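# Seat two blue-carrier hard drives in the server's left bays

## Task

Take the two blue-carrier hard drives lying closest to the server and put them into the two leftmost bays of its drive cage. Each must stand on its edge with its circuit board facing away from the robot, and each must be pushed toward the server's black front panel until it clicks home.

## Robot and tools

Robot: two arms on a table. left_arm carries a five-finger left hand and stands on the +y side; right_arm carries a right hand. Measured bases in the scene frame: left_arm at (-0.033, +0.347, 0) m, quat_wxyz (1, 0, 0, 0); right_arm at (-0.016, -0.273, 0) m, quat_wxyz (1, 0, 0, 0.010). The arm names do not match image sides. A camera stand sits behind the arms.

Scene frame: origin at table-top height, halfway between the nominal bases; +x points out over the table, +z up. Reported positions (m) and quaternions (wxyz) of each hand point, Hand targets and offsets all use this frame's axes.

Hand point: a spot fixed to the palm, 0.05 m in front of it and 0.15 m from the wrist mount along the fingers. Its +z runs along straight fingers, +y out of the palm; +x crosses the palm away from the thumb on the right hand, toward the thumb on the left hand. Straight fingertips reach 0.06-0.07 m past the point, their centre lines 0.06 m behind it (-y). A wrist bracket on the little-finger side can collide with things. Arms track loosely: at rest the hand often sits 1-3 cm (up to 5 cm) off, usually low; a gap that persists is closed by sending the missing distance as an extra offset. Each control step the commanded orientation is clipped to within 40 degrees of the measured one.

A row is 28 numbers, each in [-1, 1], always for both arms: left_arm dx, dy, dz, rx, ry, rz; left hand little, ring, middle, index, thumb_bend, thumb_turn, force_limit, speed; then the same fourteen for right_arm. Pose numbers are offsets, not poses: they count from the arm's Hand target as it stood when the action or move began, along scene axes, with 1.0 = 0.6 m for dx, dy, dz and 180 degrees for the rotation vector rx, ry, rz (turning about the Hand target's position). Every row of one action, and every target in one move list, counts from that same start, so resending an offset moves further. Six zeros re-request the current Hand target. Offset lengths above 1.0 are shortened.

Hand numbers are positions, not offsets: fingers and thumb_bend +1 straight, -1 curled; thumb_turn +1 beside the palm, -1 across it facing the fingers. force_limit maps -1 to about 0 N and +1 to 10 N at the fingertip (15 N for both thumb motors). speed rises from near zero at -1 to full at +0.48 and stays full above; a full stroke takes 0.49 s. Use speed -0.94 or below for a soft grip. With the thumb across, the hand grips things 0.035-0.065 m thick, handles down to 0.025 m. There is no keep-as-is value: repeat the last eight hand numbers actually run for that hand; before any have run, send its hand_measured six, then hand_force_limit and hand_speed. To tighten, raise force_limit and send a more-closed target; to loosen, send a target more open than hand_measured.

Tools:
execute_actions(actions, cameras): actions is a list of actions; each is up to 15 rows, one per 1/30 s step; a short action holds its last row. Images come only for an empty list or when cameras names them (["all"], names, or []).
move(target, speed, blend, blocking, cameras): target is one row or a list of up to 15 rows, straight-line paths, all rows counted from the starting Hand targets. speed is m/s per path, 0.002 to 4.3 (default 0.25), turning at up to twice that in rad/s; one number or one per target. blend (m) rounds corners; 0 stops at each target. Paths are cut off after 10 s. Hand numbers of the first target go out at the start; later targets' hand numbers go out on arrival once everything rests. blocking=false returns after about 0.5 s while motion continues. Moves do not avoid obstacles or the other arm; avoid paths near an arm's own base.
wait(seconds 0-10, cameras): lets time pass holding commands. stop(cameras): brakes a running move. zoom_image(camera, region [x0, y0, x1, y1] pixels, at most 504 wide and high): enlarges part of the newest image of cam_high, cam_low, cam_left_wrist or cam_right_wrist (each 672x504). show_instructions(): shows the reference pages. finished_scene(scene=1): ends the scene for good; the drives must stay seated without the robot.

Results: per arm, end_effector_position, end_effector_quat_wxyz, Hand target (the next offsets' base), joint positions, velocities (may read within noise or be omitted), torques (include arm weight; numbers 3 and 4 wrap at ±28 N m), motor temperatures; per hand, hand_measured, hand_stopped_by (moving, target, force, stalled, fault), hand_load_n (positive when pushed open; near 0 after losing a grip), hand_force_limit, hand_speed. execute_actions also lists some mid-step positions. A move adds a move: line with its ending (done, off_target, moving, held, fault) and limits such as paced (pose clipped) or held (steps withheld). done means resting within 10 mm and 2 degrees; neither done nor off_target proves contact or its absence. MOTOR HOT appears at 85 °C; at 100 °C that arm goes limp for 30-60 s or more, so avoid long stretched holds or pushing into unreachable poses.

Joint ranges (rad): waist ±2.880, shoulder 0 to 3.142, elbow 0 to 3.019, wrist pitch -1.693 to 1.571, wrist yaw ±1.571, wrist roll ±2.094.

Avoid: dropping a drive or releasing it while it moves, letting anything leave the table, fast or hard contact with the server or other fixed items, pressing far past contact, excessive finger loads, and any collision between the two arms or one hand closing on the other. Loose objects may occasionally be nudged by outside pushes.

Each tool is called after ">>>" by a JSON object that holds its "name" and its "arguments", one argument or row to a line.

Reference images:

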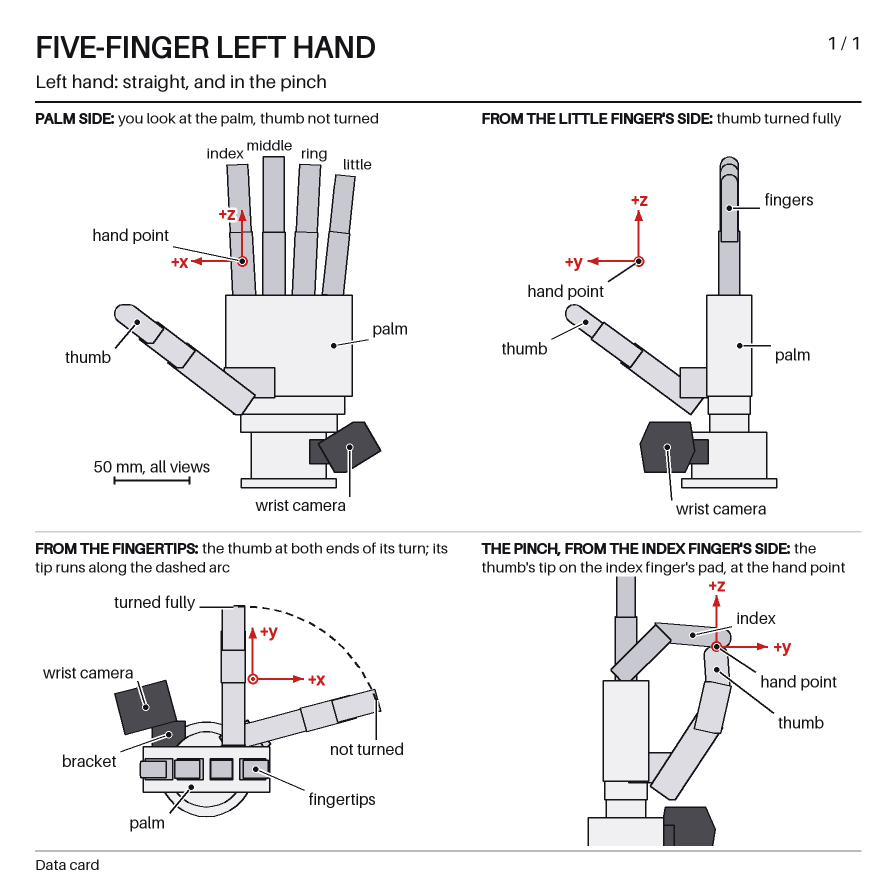

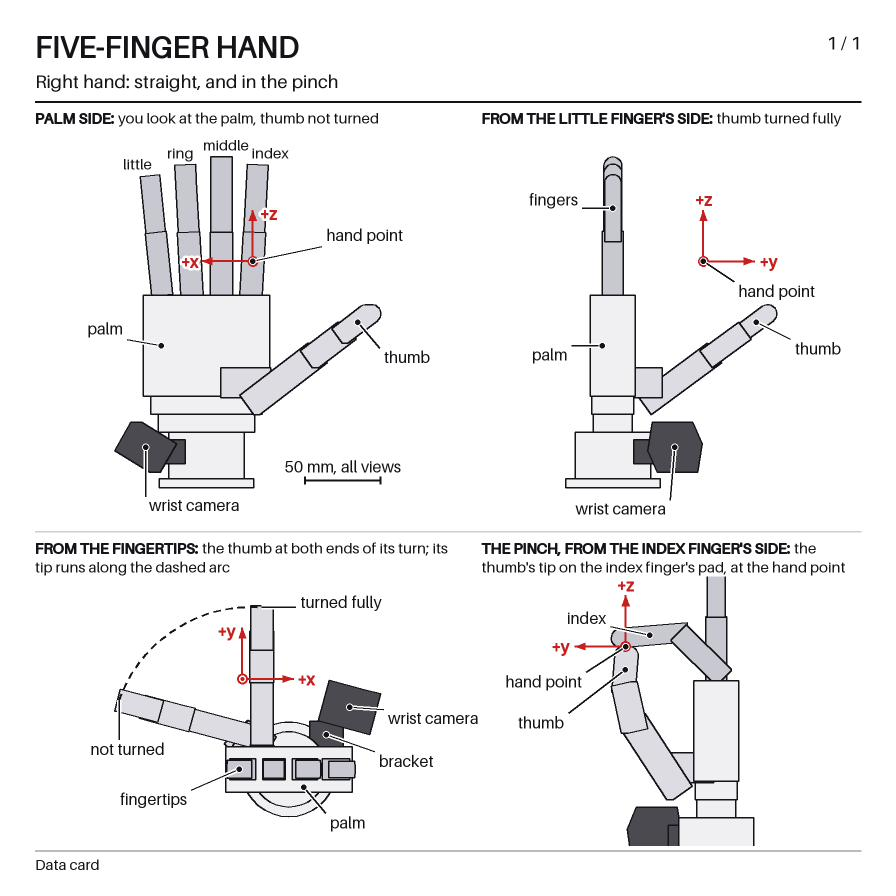

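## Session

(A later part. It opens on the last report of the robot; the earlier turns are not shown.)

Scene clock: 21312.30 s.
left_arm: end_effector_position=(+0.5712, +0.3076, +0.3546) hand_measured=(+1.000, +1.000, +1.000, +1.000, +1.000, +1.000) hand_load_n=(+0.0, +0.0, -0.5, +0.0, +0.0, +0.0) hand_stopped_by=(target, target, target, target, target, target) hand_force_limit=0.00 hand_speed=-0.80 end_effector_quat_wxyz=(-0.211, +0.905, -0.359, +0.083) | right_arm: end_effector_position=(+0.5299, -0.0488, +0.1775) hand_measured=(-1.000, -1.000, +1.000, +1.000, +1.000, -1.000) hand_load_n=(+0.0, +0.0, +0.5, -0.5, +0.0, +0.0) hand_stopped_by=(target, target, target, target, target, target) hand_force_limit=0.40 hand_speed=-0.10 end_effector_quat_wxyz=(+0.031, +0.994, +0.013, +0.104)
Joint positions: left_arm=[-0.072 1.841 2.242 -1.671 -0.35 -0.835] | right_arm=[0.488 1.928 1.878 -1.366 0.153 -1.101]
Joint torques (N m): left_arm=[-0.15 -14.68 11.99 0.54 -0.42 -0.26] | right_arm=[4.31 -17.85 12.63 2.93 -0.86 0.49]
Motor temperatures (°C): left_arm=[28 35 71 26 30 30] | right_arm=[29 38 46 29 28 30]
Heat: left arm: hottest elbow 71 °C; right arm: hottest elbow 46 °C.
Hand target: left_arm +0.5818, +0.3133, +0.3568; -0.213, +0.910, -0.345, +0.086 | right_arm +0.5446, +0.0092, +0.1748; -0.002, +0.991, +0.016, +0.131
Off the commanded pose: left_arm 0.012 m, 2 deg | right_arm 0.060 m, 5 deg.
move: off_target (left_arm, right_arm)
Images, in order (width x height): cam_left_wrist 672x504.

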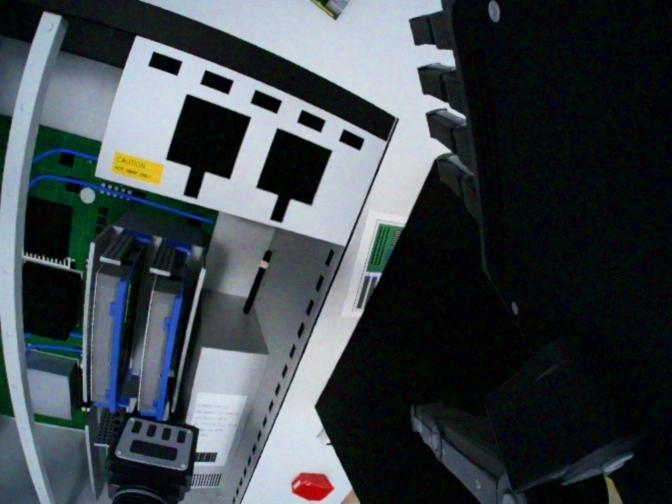

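>>> {"name": "move", "arguments": {
  "target": [0,0,0,0,0,0,1,1,1,1,1,1,0,-0.8,0.003,0.04,0,0,0,0,-1,-1,1,1,1,-1,0.4,-0.1],
  "speed": 0.05,
  "cameras": ["cam_left_wrist"]
}}

>>> {"name": "zoom_image", "arguments": {
  "camera": "cam_left_wrist",
  "region": [70, 220, 220, 370]
}}

Scene clock: 21325.07 s.
left_arm: end_effector_position=(+0.5712, +0.3076, +0.3546) hand_measured=(+1.000, +1.000, +1.000, +1.000, +1.000, +1.000) hand_load_n=(+0.0, +0.0, +0.0, +0.0, +0.0, +0.0) hand_stopped_by=(target, target, target, target, target, target) hand_force_limit=0.00 hand_speed=-0.80 end_effector_quat_wxyz=(-0.211, +0.905, -0.359, +0.083) | right_arm: end_effector_position=(+0.5306, -0.0478, +0.1797) hand_measured=(-1.000, -1.000, +1.000, +1.000, +1.000, -1.000) hand_load_n=(+0.0, +0.0, +0.5, -0.5, +0.0, +0.0) hand_stopped_by=(target, target, target, target, target, target) hand_force_limit=0.40 hand_speed=-0.10 end_effector_quat_wxyz=(+0.045, +0.994, +0.011, +0.095)
Joint positions: left_arm=[-0.072 1.841 2.242 -1.671 -0.35 -0.835] | right_arm=[0.493 1.956 1.923 -1.413 0.17 -1.09]
Joint torques (N m): left_arm=[0.09 -14.45 12 0.54 -0.42 -0.27] | right_arm=[6.53 -17.67 13.44 3.79 -1.44 0.69]
Motor temperatures (°C): left_arm=[28 35 71 26 30 30] | right_arm=[29 38 49 29 28 30]
Heat: left arm: hottest elbow 71 °C; right arm: hottest elbow 49 °C.
Hand target: left_arm +0.5818, +0.3133, +0.3568; -0.213, +0.910, -0.345, +0.086 | right_arm +0.5464, +0.0331, +0.1749; -0.002, +0.991, +0.016, +0.131
Off the commanded pose: left_arm 0.012 m, 2 deg | right_arm 0.083 m, 7 deg.
move: off_target (left_arm, right_arm)
Images, in order (width x height): cam_left_wrist 672x504.

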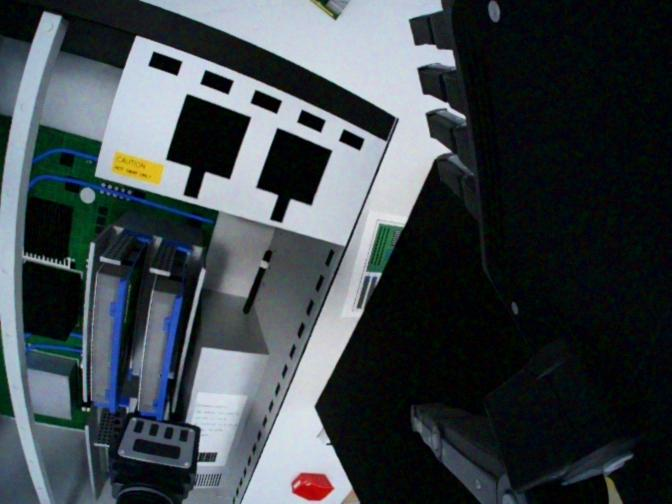

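Scaled by 3.360 from the camera's 672x504 image, which has a finer 960x720 frame.

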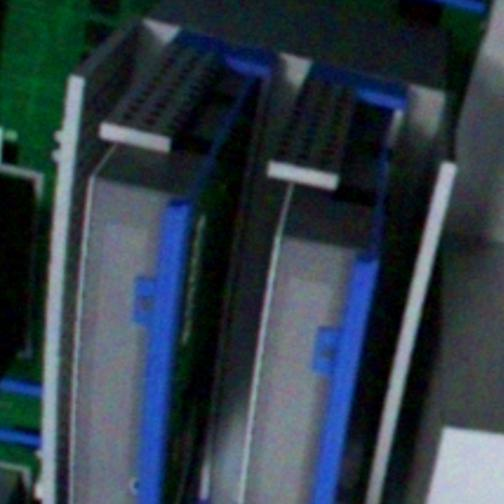

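>>> {"name": "move", "arguments": {
  "target": [0,0,0,0,0,0,1,1,1,1,1,1,0,-0.8,0.003,0.025,0,0,0,0,-1,-1,1,1,1,-1,0.4,-0.1],
  "speed": 0.05,
  "cameras": ["cam_left_wrist","cam_high"]
}}

>>> {"name": "zoom_image", "arguments": {
  "camera": "cam_left_wrist",
  "region": [70, 220, 220, 370]
}}

>>> {"name": "zoom_image", "arguments": {
  "camera": "cam_high",
  "region": [310, 185, 430, 290]
}}

Scene clock: 21355.73 s.
left_arm: end_effector_position=(+0.5712, +0.3076, +0.3546) hand_measured=(+1.000, +1.000, +1.000, +1.000, +1.000, +1.000) hand_load_n=(+0.0, +0.0, +0.0, +0.0, +0.0, +0.0) hand_stopped_by=(target, target, target, target, target, target) hand_force_limit=0.00 hand_speed=-0.80 end_effector_quat_wxyz=(-0.211, +0.905, -0.359, +0.083) | right_arm: end_effector_position=(+0.5309, -0.0424, +0.1806) hand_measured=(-1.000, -1.000, +1.000, +1.000, +1.000, -1.000) hand_load_n=(+0.0, +0.0, +1.0, -0.5, +0.0, +0.0) hand_stopped_by=(target, target, target, target, target, target) hand_force_limit=0.40 hand_speed=-0.10 end_effector_quat_wxyz=(+0.053, +0.995, +0.009, +0.090)
Joint positions: left_arm=[-0.072 1.841 2.242 -1.671 -0.35 -0.835] | right_arm=[0.503 1.98 1.96 -1.445 0.18 -1.077]
Joint torques (N m): left_arm=[-0.09 -14.68 12.03 0.54 -0.43 -0.27] | right_arm=[7.3 -17.79 13.89 4.29 -1.76 0.73]
Motor temperatures (°C): left_arm=[28 35 71 26 30 30] | right_arm=[29 37 55 29 30 30]
Heat: left arm: hottest elbow 71 °C; right arm: hottest elbow 55 °C.
Hand target: left_arm +0.5818, +0.3133, +0.3568; -0.213, +0.910, -0.345, +0.086 | right_arm +0.5483, +0.0480, +0.1747; -0.002, +0.991, +0.016, +0.131
Off the commanded pose: left_arm 0.012 m, 2 deg | right_arm 0.092 m, 8 deg.
move: off_target (left_arm, right_arm)
Images, in order (width x height): cam_high 672x504, cam_left_wrist 672x504.

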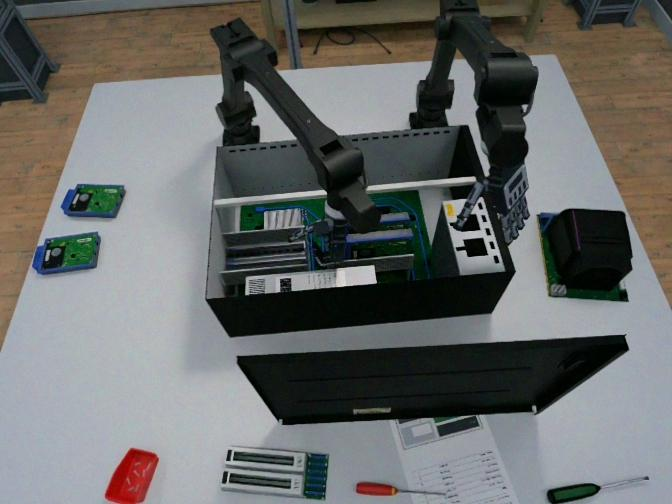

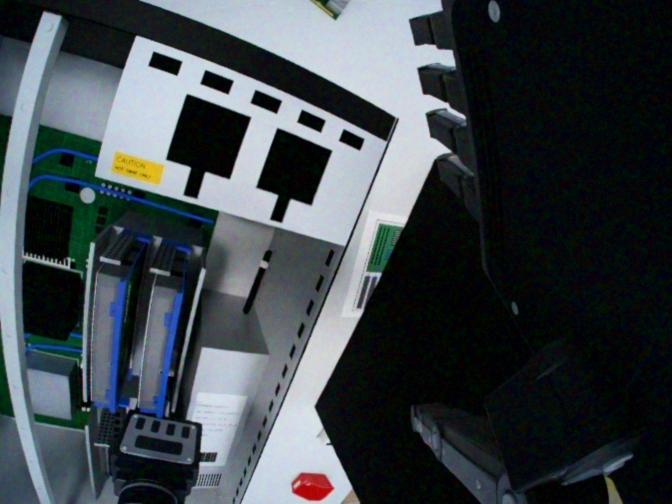

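Scaled by 3.360 from the camera's 672x504 image, which has a finer 960x720 frame.

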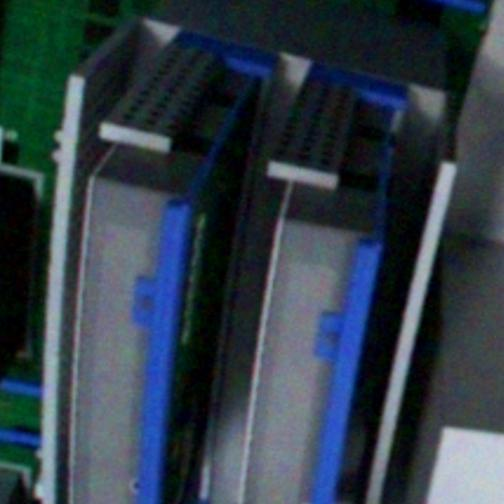

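Scaled by 4.200 from the camera's 672x504 image, which has a finer 960x720 frame.

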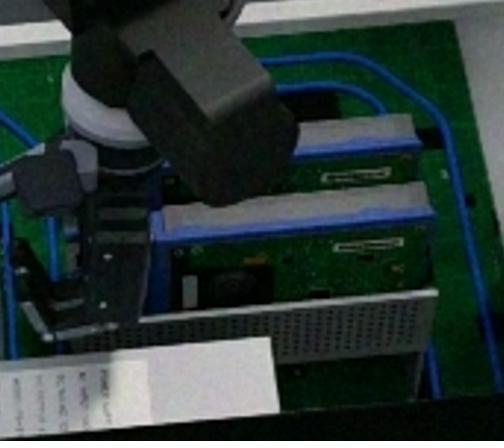

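>>> {"name": "move", "arguments": {
  "target": [0,0,0,0,0,0,1,1,1,1,1,1,0,-0.8,0.0,0.02,0,0,0,0,-1,-1,1,1,1,-1,0.4,-0.1],
  "speed": 0.05,
  "cameras": ["cam_left_wrist"]
}}

>>> {"name": "zoom_image", "arguments": {
  "camera": "cam_left_wrist",
  "region": [80, 230, 190, 340]
}}

Scene clock: 21373.33 s.
left_arm: end_effector_position=(+0.5712, +0.3076, +0.3546) hand_measured=(+1.000, +1.000, +1.000, +1.000, +1.000, +1.000) hand_load_n=(+0.0, +0.0, +0.0, +0.0, -0.5, +0.0) hand_stopped_by=(target, target, target, target, target, target) hand_force_limit=0.00 hand_speed=-0.80 end_effector_quat_wxyz=(-0.211, +0.905, -0.359, +0.083) | right_arm: end_effector_position=(+0.5315, -0.0420, +0.1816) hand_measured=(-1.000, -1.000, +1.000, +1.000, +1.000, -1.000) hand_load_n=(+0.0, +0.0, +1.0, -0.5, +0.0, +0.0) hand_stopped_by=(target, target, target, target, target, target) hand_force_limit=0.40 hand_speed=-0.10 end_effector_quat_wxyz=(+0.058, +0.995, +0.010, +0.085)
Joint positions: left_arm=[-0.072 1.841 2.242 -1.671 -0.35 -0.835] | right_arm=[0.504 1.993 1.981 -1.467 0.185 -1.076]
Joint torques (N m): left_arm=[0.09 -14.74 12.01 0.51 -0.43 -0.25] | right_arm=[8.47 -17.73 14.15 4.72 -1.95 0.87]
Motor temperatures (°C): left_arm=[28 35 71 26 30 30] | right_arm=[29 37 54 29 31 30]
Heat: left arm: hottest elbow 71 °C; right arm: hottest elbow 54 °C.
Hand target: left_arm +0.5818, +0.3133, +0.3568; -0.213, +0.910, -0.345, +0.086 | right_arm +0.5482, +0.0601, +0.1749; -0.002, +0.991, +0.016, +0.131
Off the commanded pose: left_arm 0.012 m, 2 deg | right_arm 0.104 m, 9 deg.
move: off_target (left_arm, right_arm)
Images, in order (width x height): cam_left_wrist 672x504.

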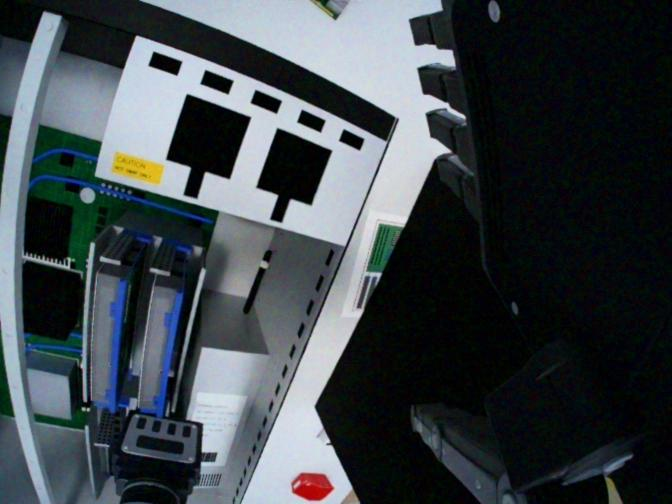

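Scaled by 4.582 from the camera's 672x504 image, which has a finer 960x720 frame.

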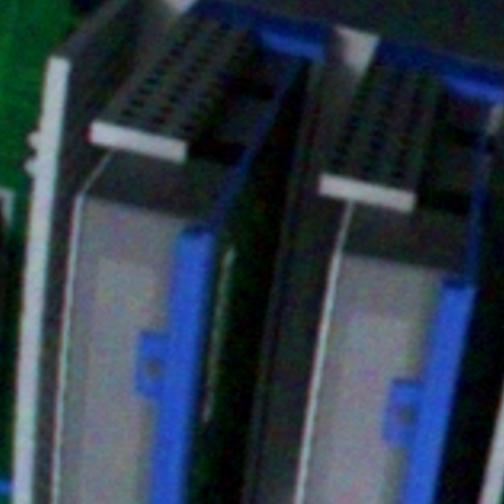

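>>> {"name": "move", "arguments": {
  "target": [
    [0,0,0,0,0,0,1,1,1,1,1,1,0,-0.8,-0.01,-0.12,0.0,0,0,0,-1,-1,1,1,1,-1,0.4,-0.1],
    [0,0,0,0,0,0,1,1,1,1,1,1,0,-0.8,-0.025,-0.25,0.02,0,0,0,-1,-1,1,1,1,-1,0.4,-0.1]
  ],
  "speed": 0.06,
  "cameras": ["cam_left_wrist","cam_high"]
}}

>>> {"name": "zoom_image", "arguments": {
  "camera": "cam_left_wrist",
  "region": [80, 230, 190, 340]
}}

Scene clock: 21393.73 s.
left_arm: end_effector_position=(+0.5712, +0.3076, +0.3546) hand_measured=(+1.000, +1.000, +1.000, +1.000, +1.000, +1.000) hand_load_n=(+0.0, +0.0, +0.0, -0.5, +0.0, +0.0) hand_stopped_by=(target, target, target, target, target, target) hand_force_limit=0.00 hand_speed=-0.80 end_effector_quat_wxyz=(-0.211, +0.905, -0.359, +0.083) | right_arm: end_effector_position=(+0.5330, -0.0905, +0.1784) hand_measured=(-1.000, -1.000, +1.000, +1.000, +1.000, -1.000) hand_load_n=(+0.5, +0.0, +0.0, +0.0, +0.0, +0.0) hand_stopped_by=(target, target, target, target, target, target) hand_force_limit=0.40 hand_speed=-0.10 end_effector_quat_wxyz=(+0.001, +0.992, +0.009, +0.123)
Joint positions: left_arm=[-0.072 1.841 2.242 -1.671 -0.35 -0.835] | right_arm=[0.411 1.833 1.748 -1.26 0.102 -1.17]
Joint torques (N m): left_arm=[0.03 -14.74 12.03 0.57 -0.42 -0.26] | right_arm=[-1.08 -21.54 7.49 1.06 0.11 -0.19]
Motor temperatures (°C): left_arm=[28 35 71 26 30 30] | right_arm=[29 38 53 29 32 30]
Heat: left arm: hottest elbow 71 °C; right arm: hottest elbow 53 °C.
Hand target: left_arm +0.5818, +0.3133, +0.3568; -0.213, +0.910, -0.345, +0.086 | right_arm +0.5334, -0.0900, +0.1869; -0.002, +0.991, +0.016, +0.131
Off the commanded pose: left_arm 0.012 m, 2 deg | right_arm 0.009 m, 1 deg.
move: off_target (left_arm)
Images, in order (width x height): cam_high 672x504, cam_left_wrist 672x504.

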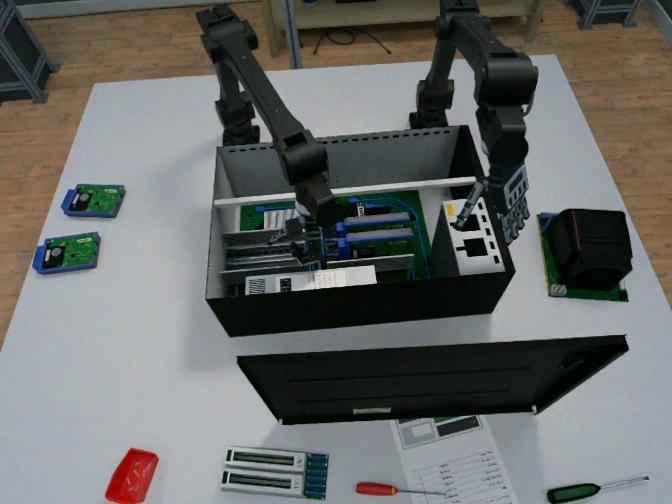

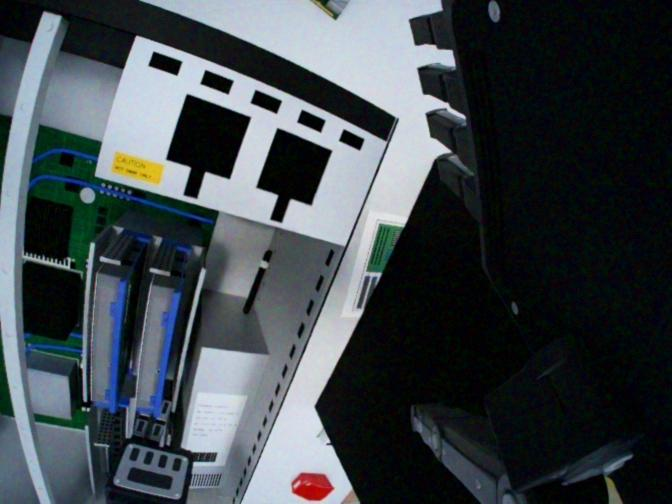

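Scaled by 4.582 from the camera's 672x504 image, which has a finer 960x720 frame.

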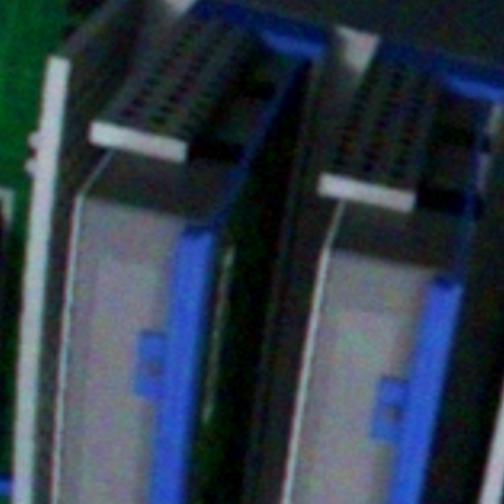

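>>> {"name": "move", "arguments": {
  "target": [
    [0,0,0,0,0,0,1,1,1,1,1,1,0,-0.8,0.0,-0.03,0.15,0,0,0,-1,-1,1,1,1,-1,0.4,-0.1],
    [0,0,0,0,0,0,1,1,1,1,1,1,0,-0.8,-0.1,-0.2,0.3,0,0,0,-1,-1,1,1,1,-1,0.4,-0.1]
  ],
  "speed": 0.15,
  "blend": 0.02,
  "cameras": ["cam_left_wrist","cam_high"]
}}

>>> {"name": "zoom_image", "arguments": {
  "camera": "cam_high",
  "region": [325, 210, 385, 270]
}}

>>> {"name": "zoom_image", "arguments": {
  "camera": "cam_high",
  "region": [370, 205, 430, 265]
}}

>>> {"name": "zoom_image", "arguments": {
  "camera": "cam_left_wrist",
  "region": [70, 230, 230, 390]
}}

>>> {"name": "zoom_image", "arguments": {
  "camera": "cam_left_wrist",
  "region": [80, 390, 180, 490]
}}

Scene clock: 21434.57 s.
left_arm: end_effector_position=(+0.5712, +0.3076, +0.3546) hand_measured=(+1.000, +1.000, +1.000, +1.000, +1.000, +1.000) hand_load_n=(+0.0, +0.0, +0.0, +0.0, +0.0, +0.0) hand_stopped_by=(target, target, target, target, target, target) hand_force_limit=0.00 hand_speed=-0.80 end_effector_quat_wxyz=(-0.211, +0.905, -0.359, +0.083) | right_arm: end_effector_position=(+0.4690, -0.2086, +0.3491) hand_measured=(-1.000, -1.000, +1.000, +1.000, +1.000, -1.000) hand_load_n=(+0.0, +0.0, +0.0, +0.0, +0.0, +0.0) hand_stopped_by=(target, target, target, target, target, target) hand_force_limit=0.40 hand_speed=-0.10 end_effector_quat_wxyz=(+0.003, +0.993, +0.013, +0.114)
Joint positions: left_arm=[-0.072 1.841 2.242 -1.671 -0.35 -0.835] | right_arm=[0.243 1.609 1.903 -1.645 0.061 -1.341]
Joint torques (N m): left_arm=[-0.09 -14.68 11.96 0.55 -0.42 -0.27] | right_arm=[-1.67 -16.38 10.18 0.61 -0.02 -0.2]
Motor temperatures (°C): left_arm=[28 35 71 26 30 30] | right_arm=[29 40 49 29 29 30]
Heat: left arm: hottest elbow 71 °C; right arm: hottest elbow 49 °C.
Hand target: left_arm +0.5818, +0.3133, +0.3568; -0.213, +0.910, -0.345, +0.086 | right_arm +0.4734, -0.2099, +0.3669; -0.002, +0.991, +0.016, +0.131
Off the commanded pose: left_arm 0.012 m, 2 deg | right_arm 0.018 m, 2 deg.
move: off_target (left_arm, right_arm)
Images, in order (width x height): cam_high 672x504, cam_left_wrist 672x504.

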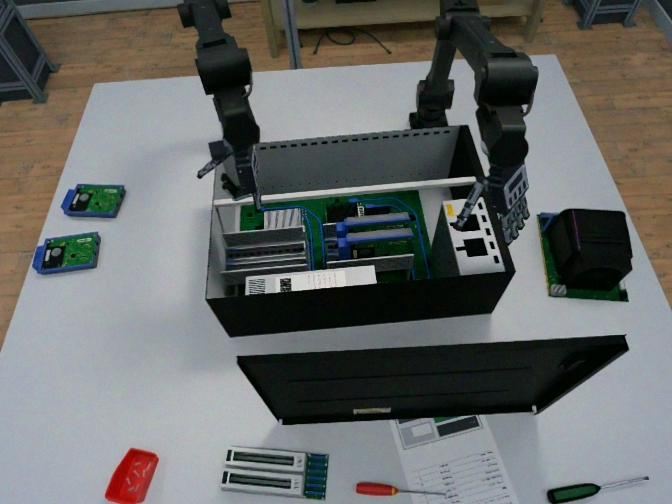

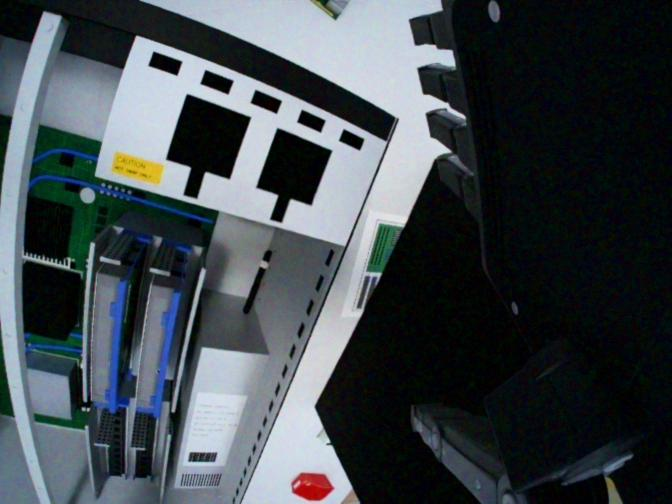

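Scaled by 8.400 from the camera's 672x504 image, which has a finer 960x720 frame.

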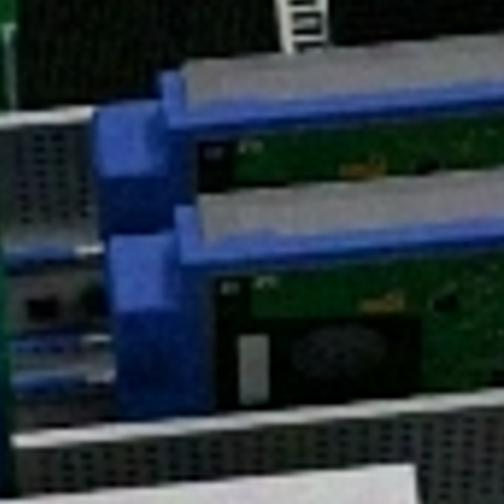

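Scaled by 8.400 from the camera's 672x504 image, which has a finer 960x720 frame.

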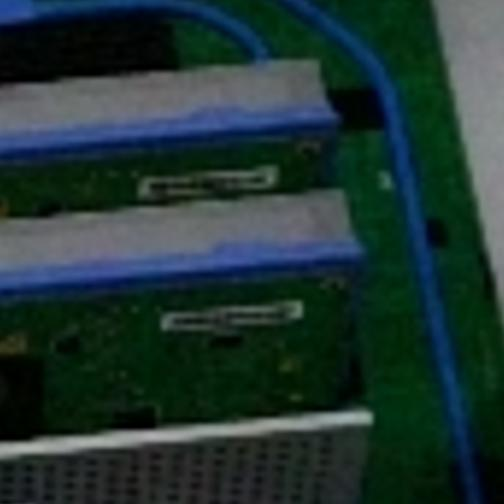

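Scaled by 3.150 from the camera's 672x504 image, which has a finer 960x720 frame.

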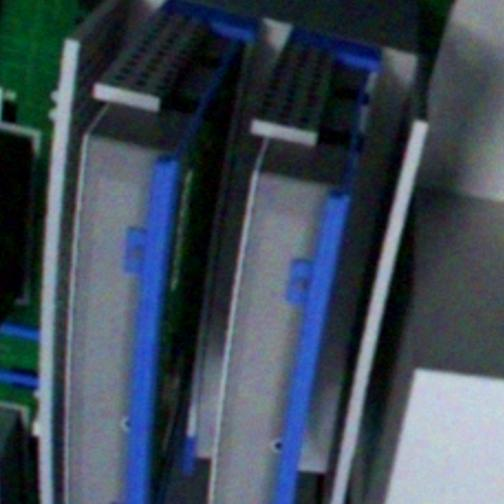

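Scaled by 5.040 from the camera's 672x504 image, which has a finer 960x720 frame.

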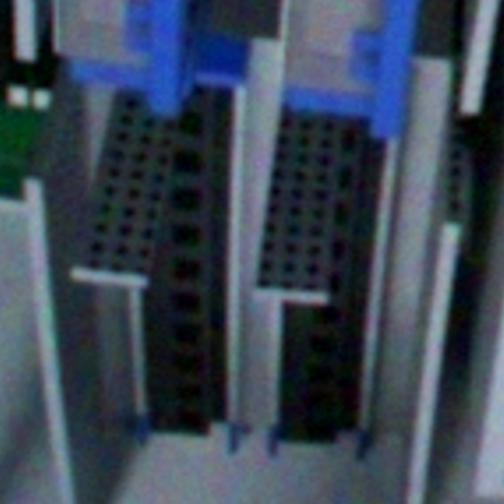

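>>> {"name": "finished_scene", "arguments": {

}}

The scene is finished: the task was done.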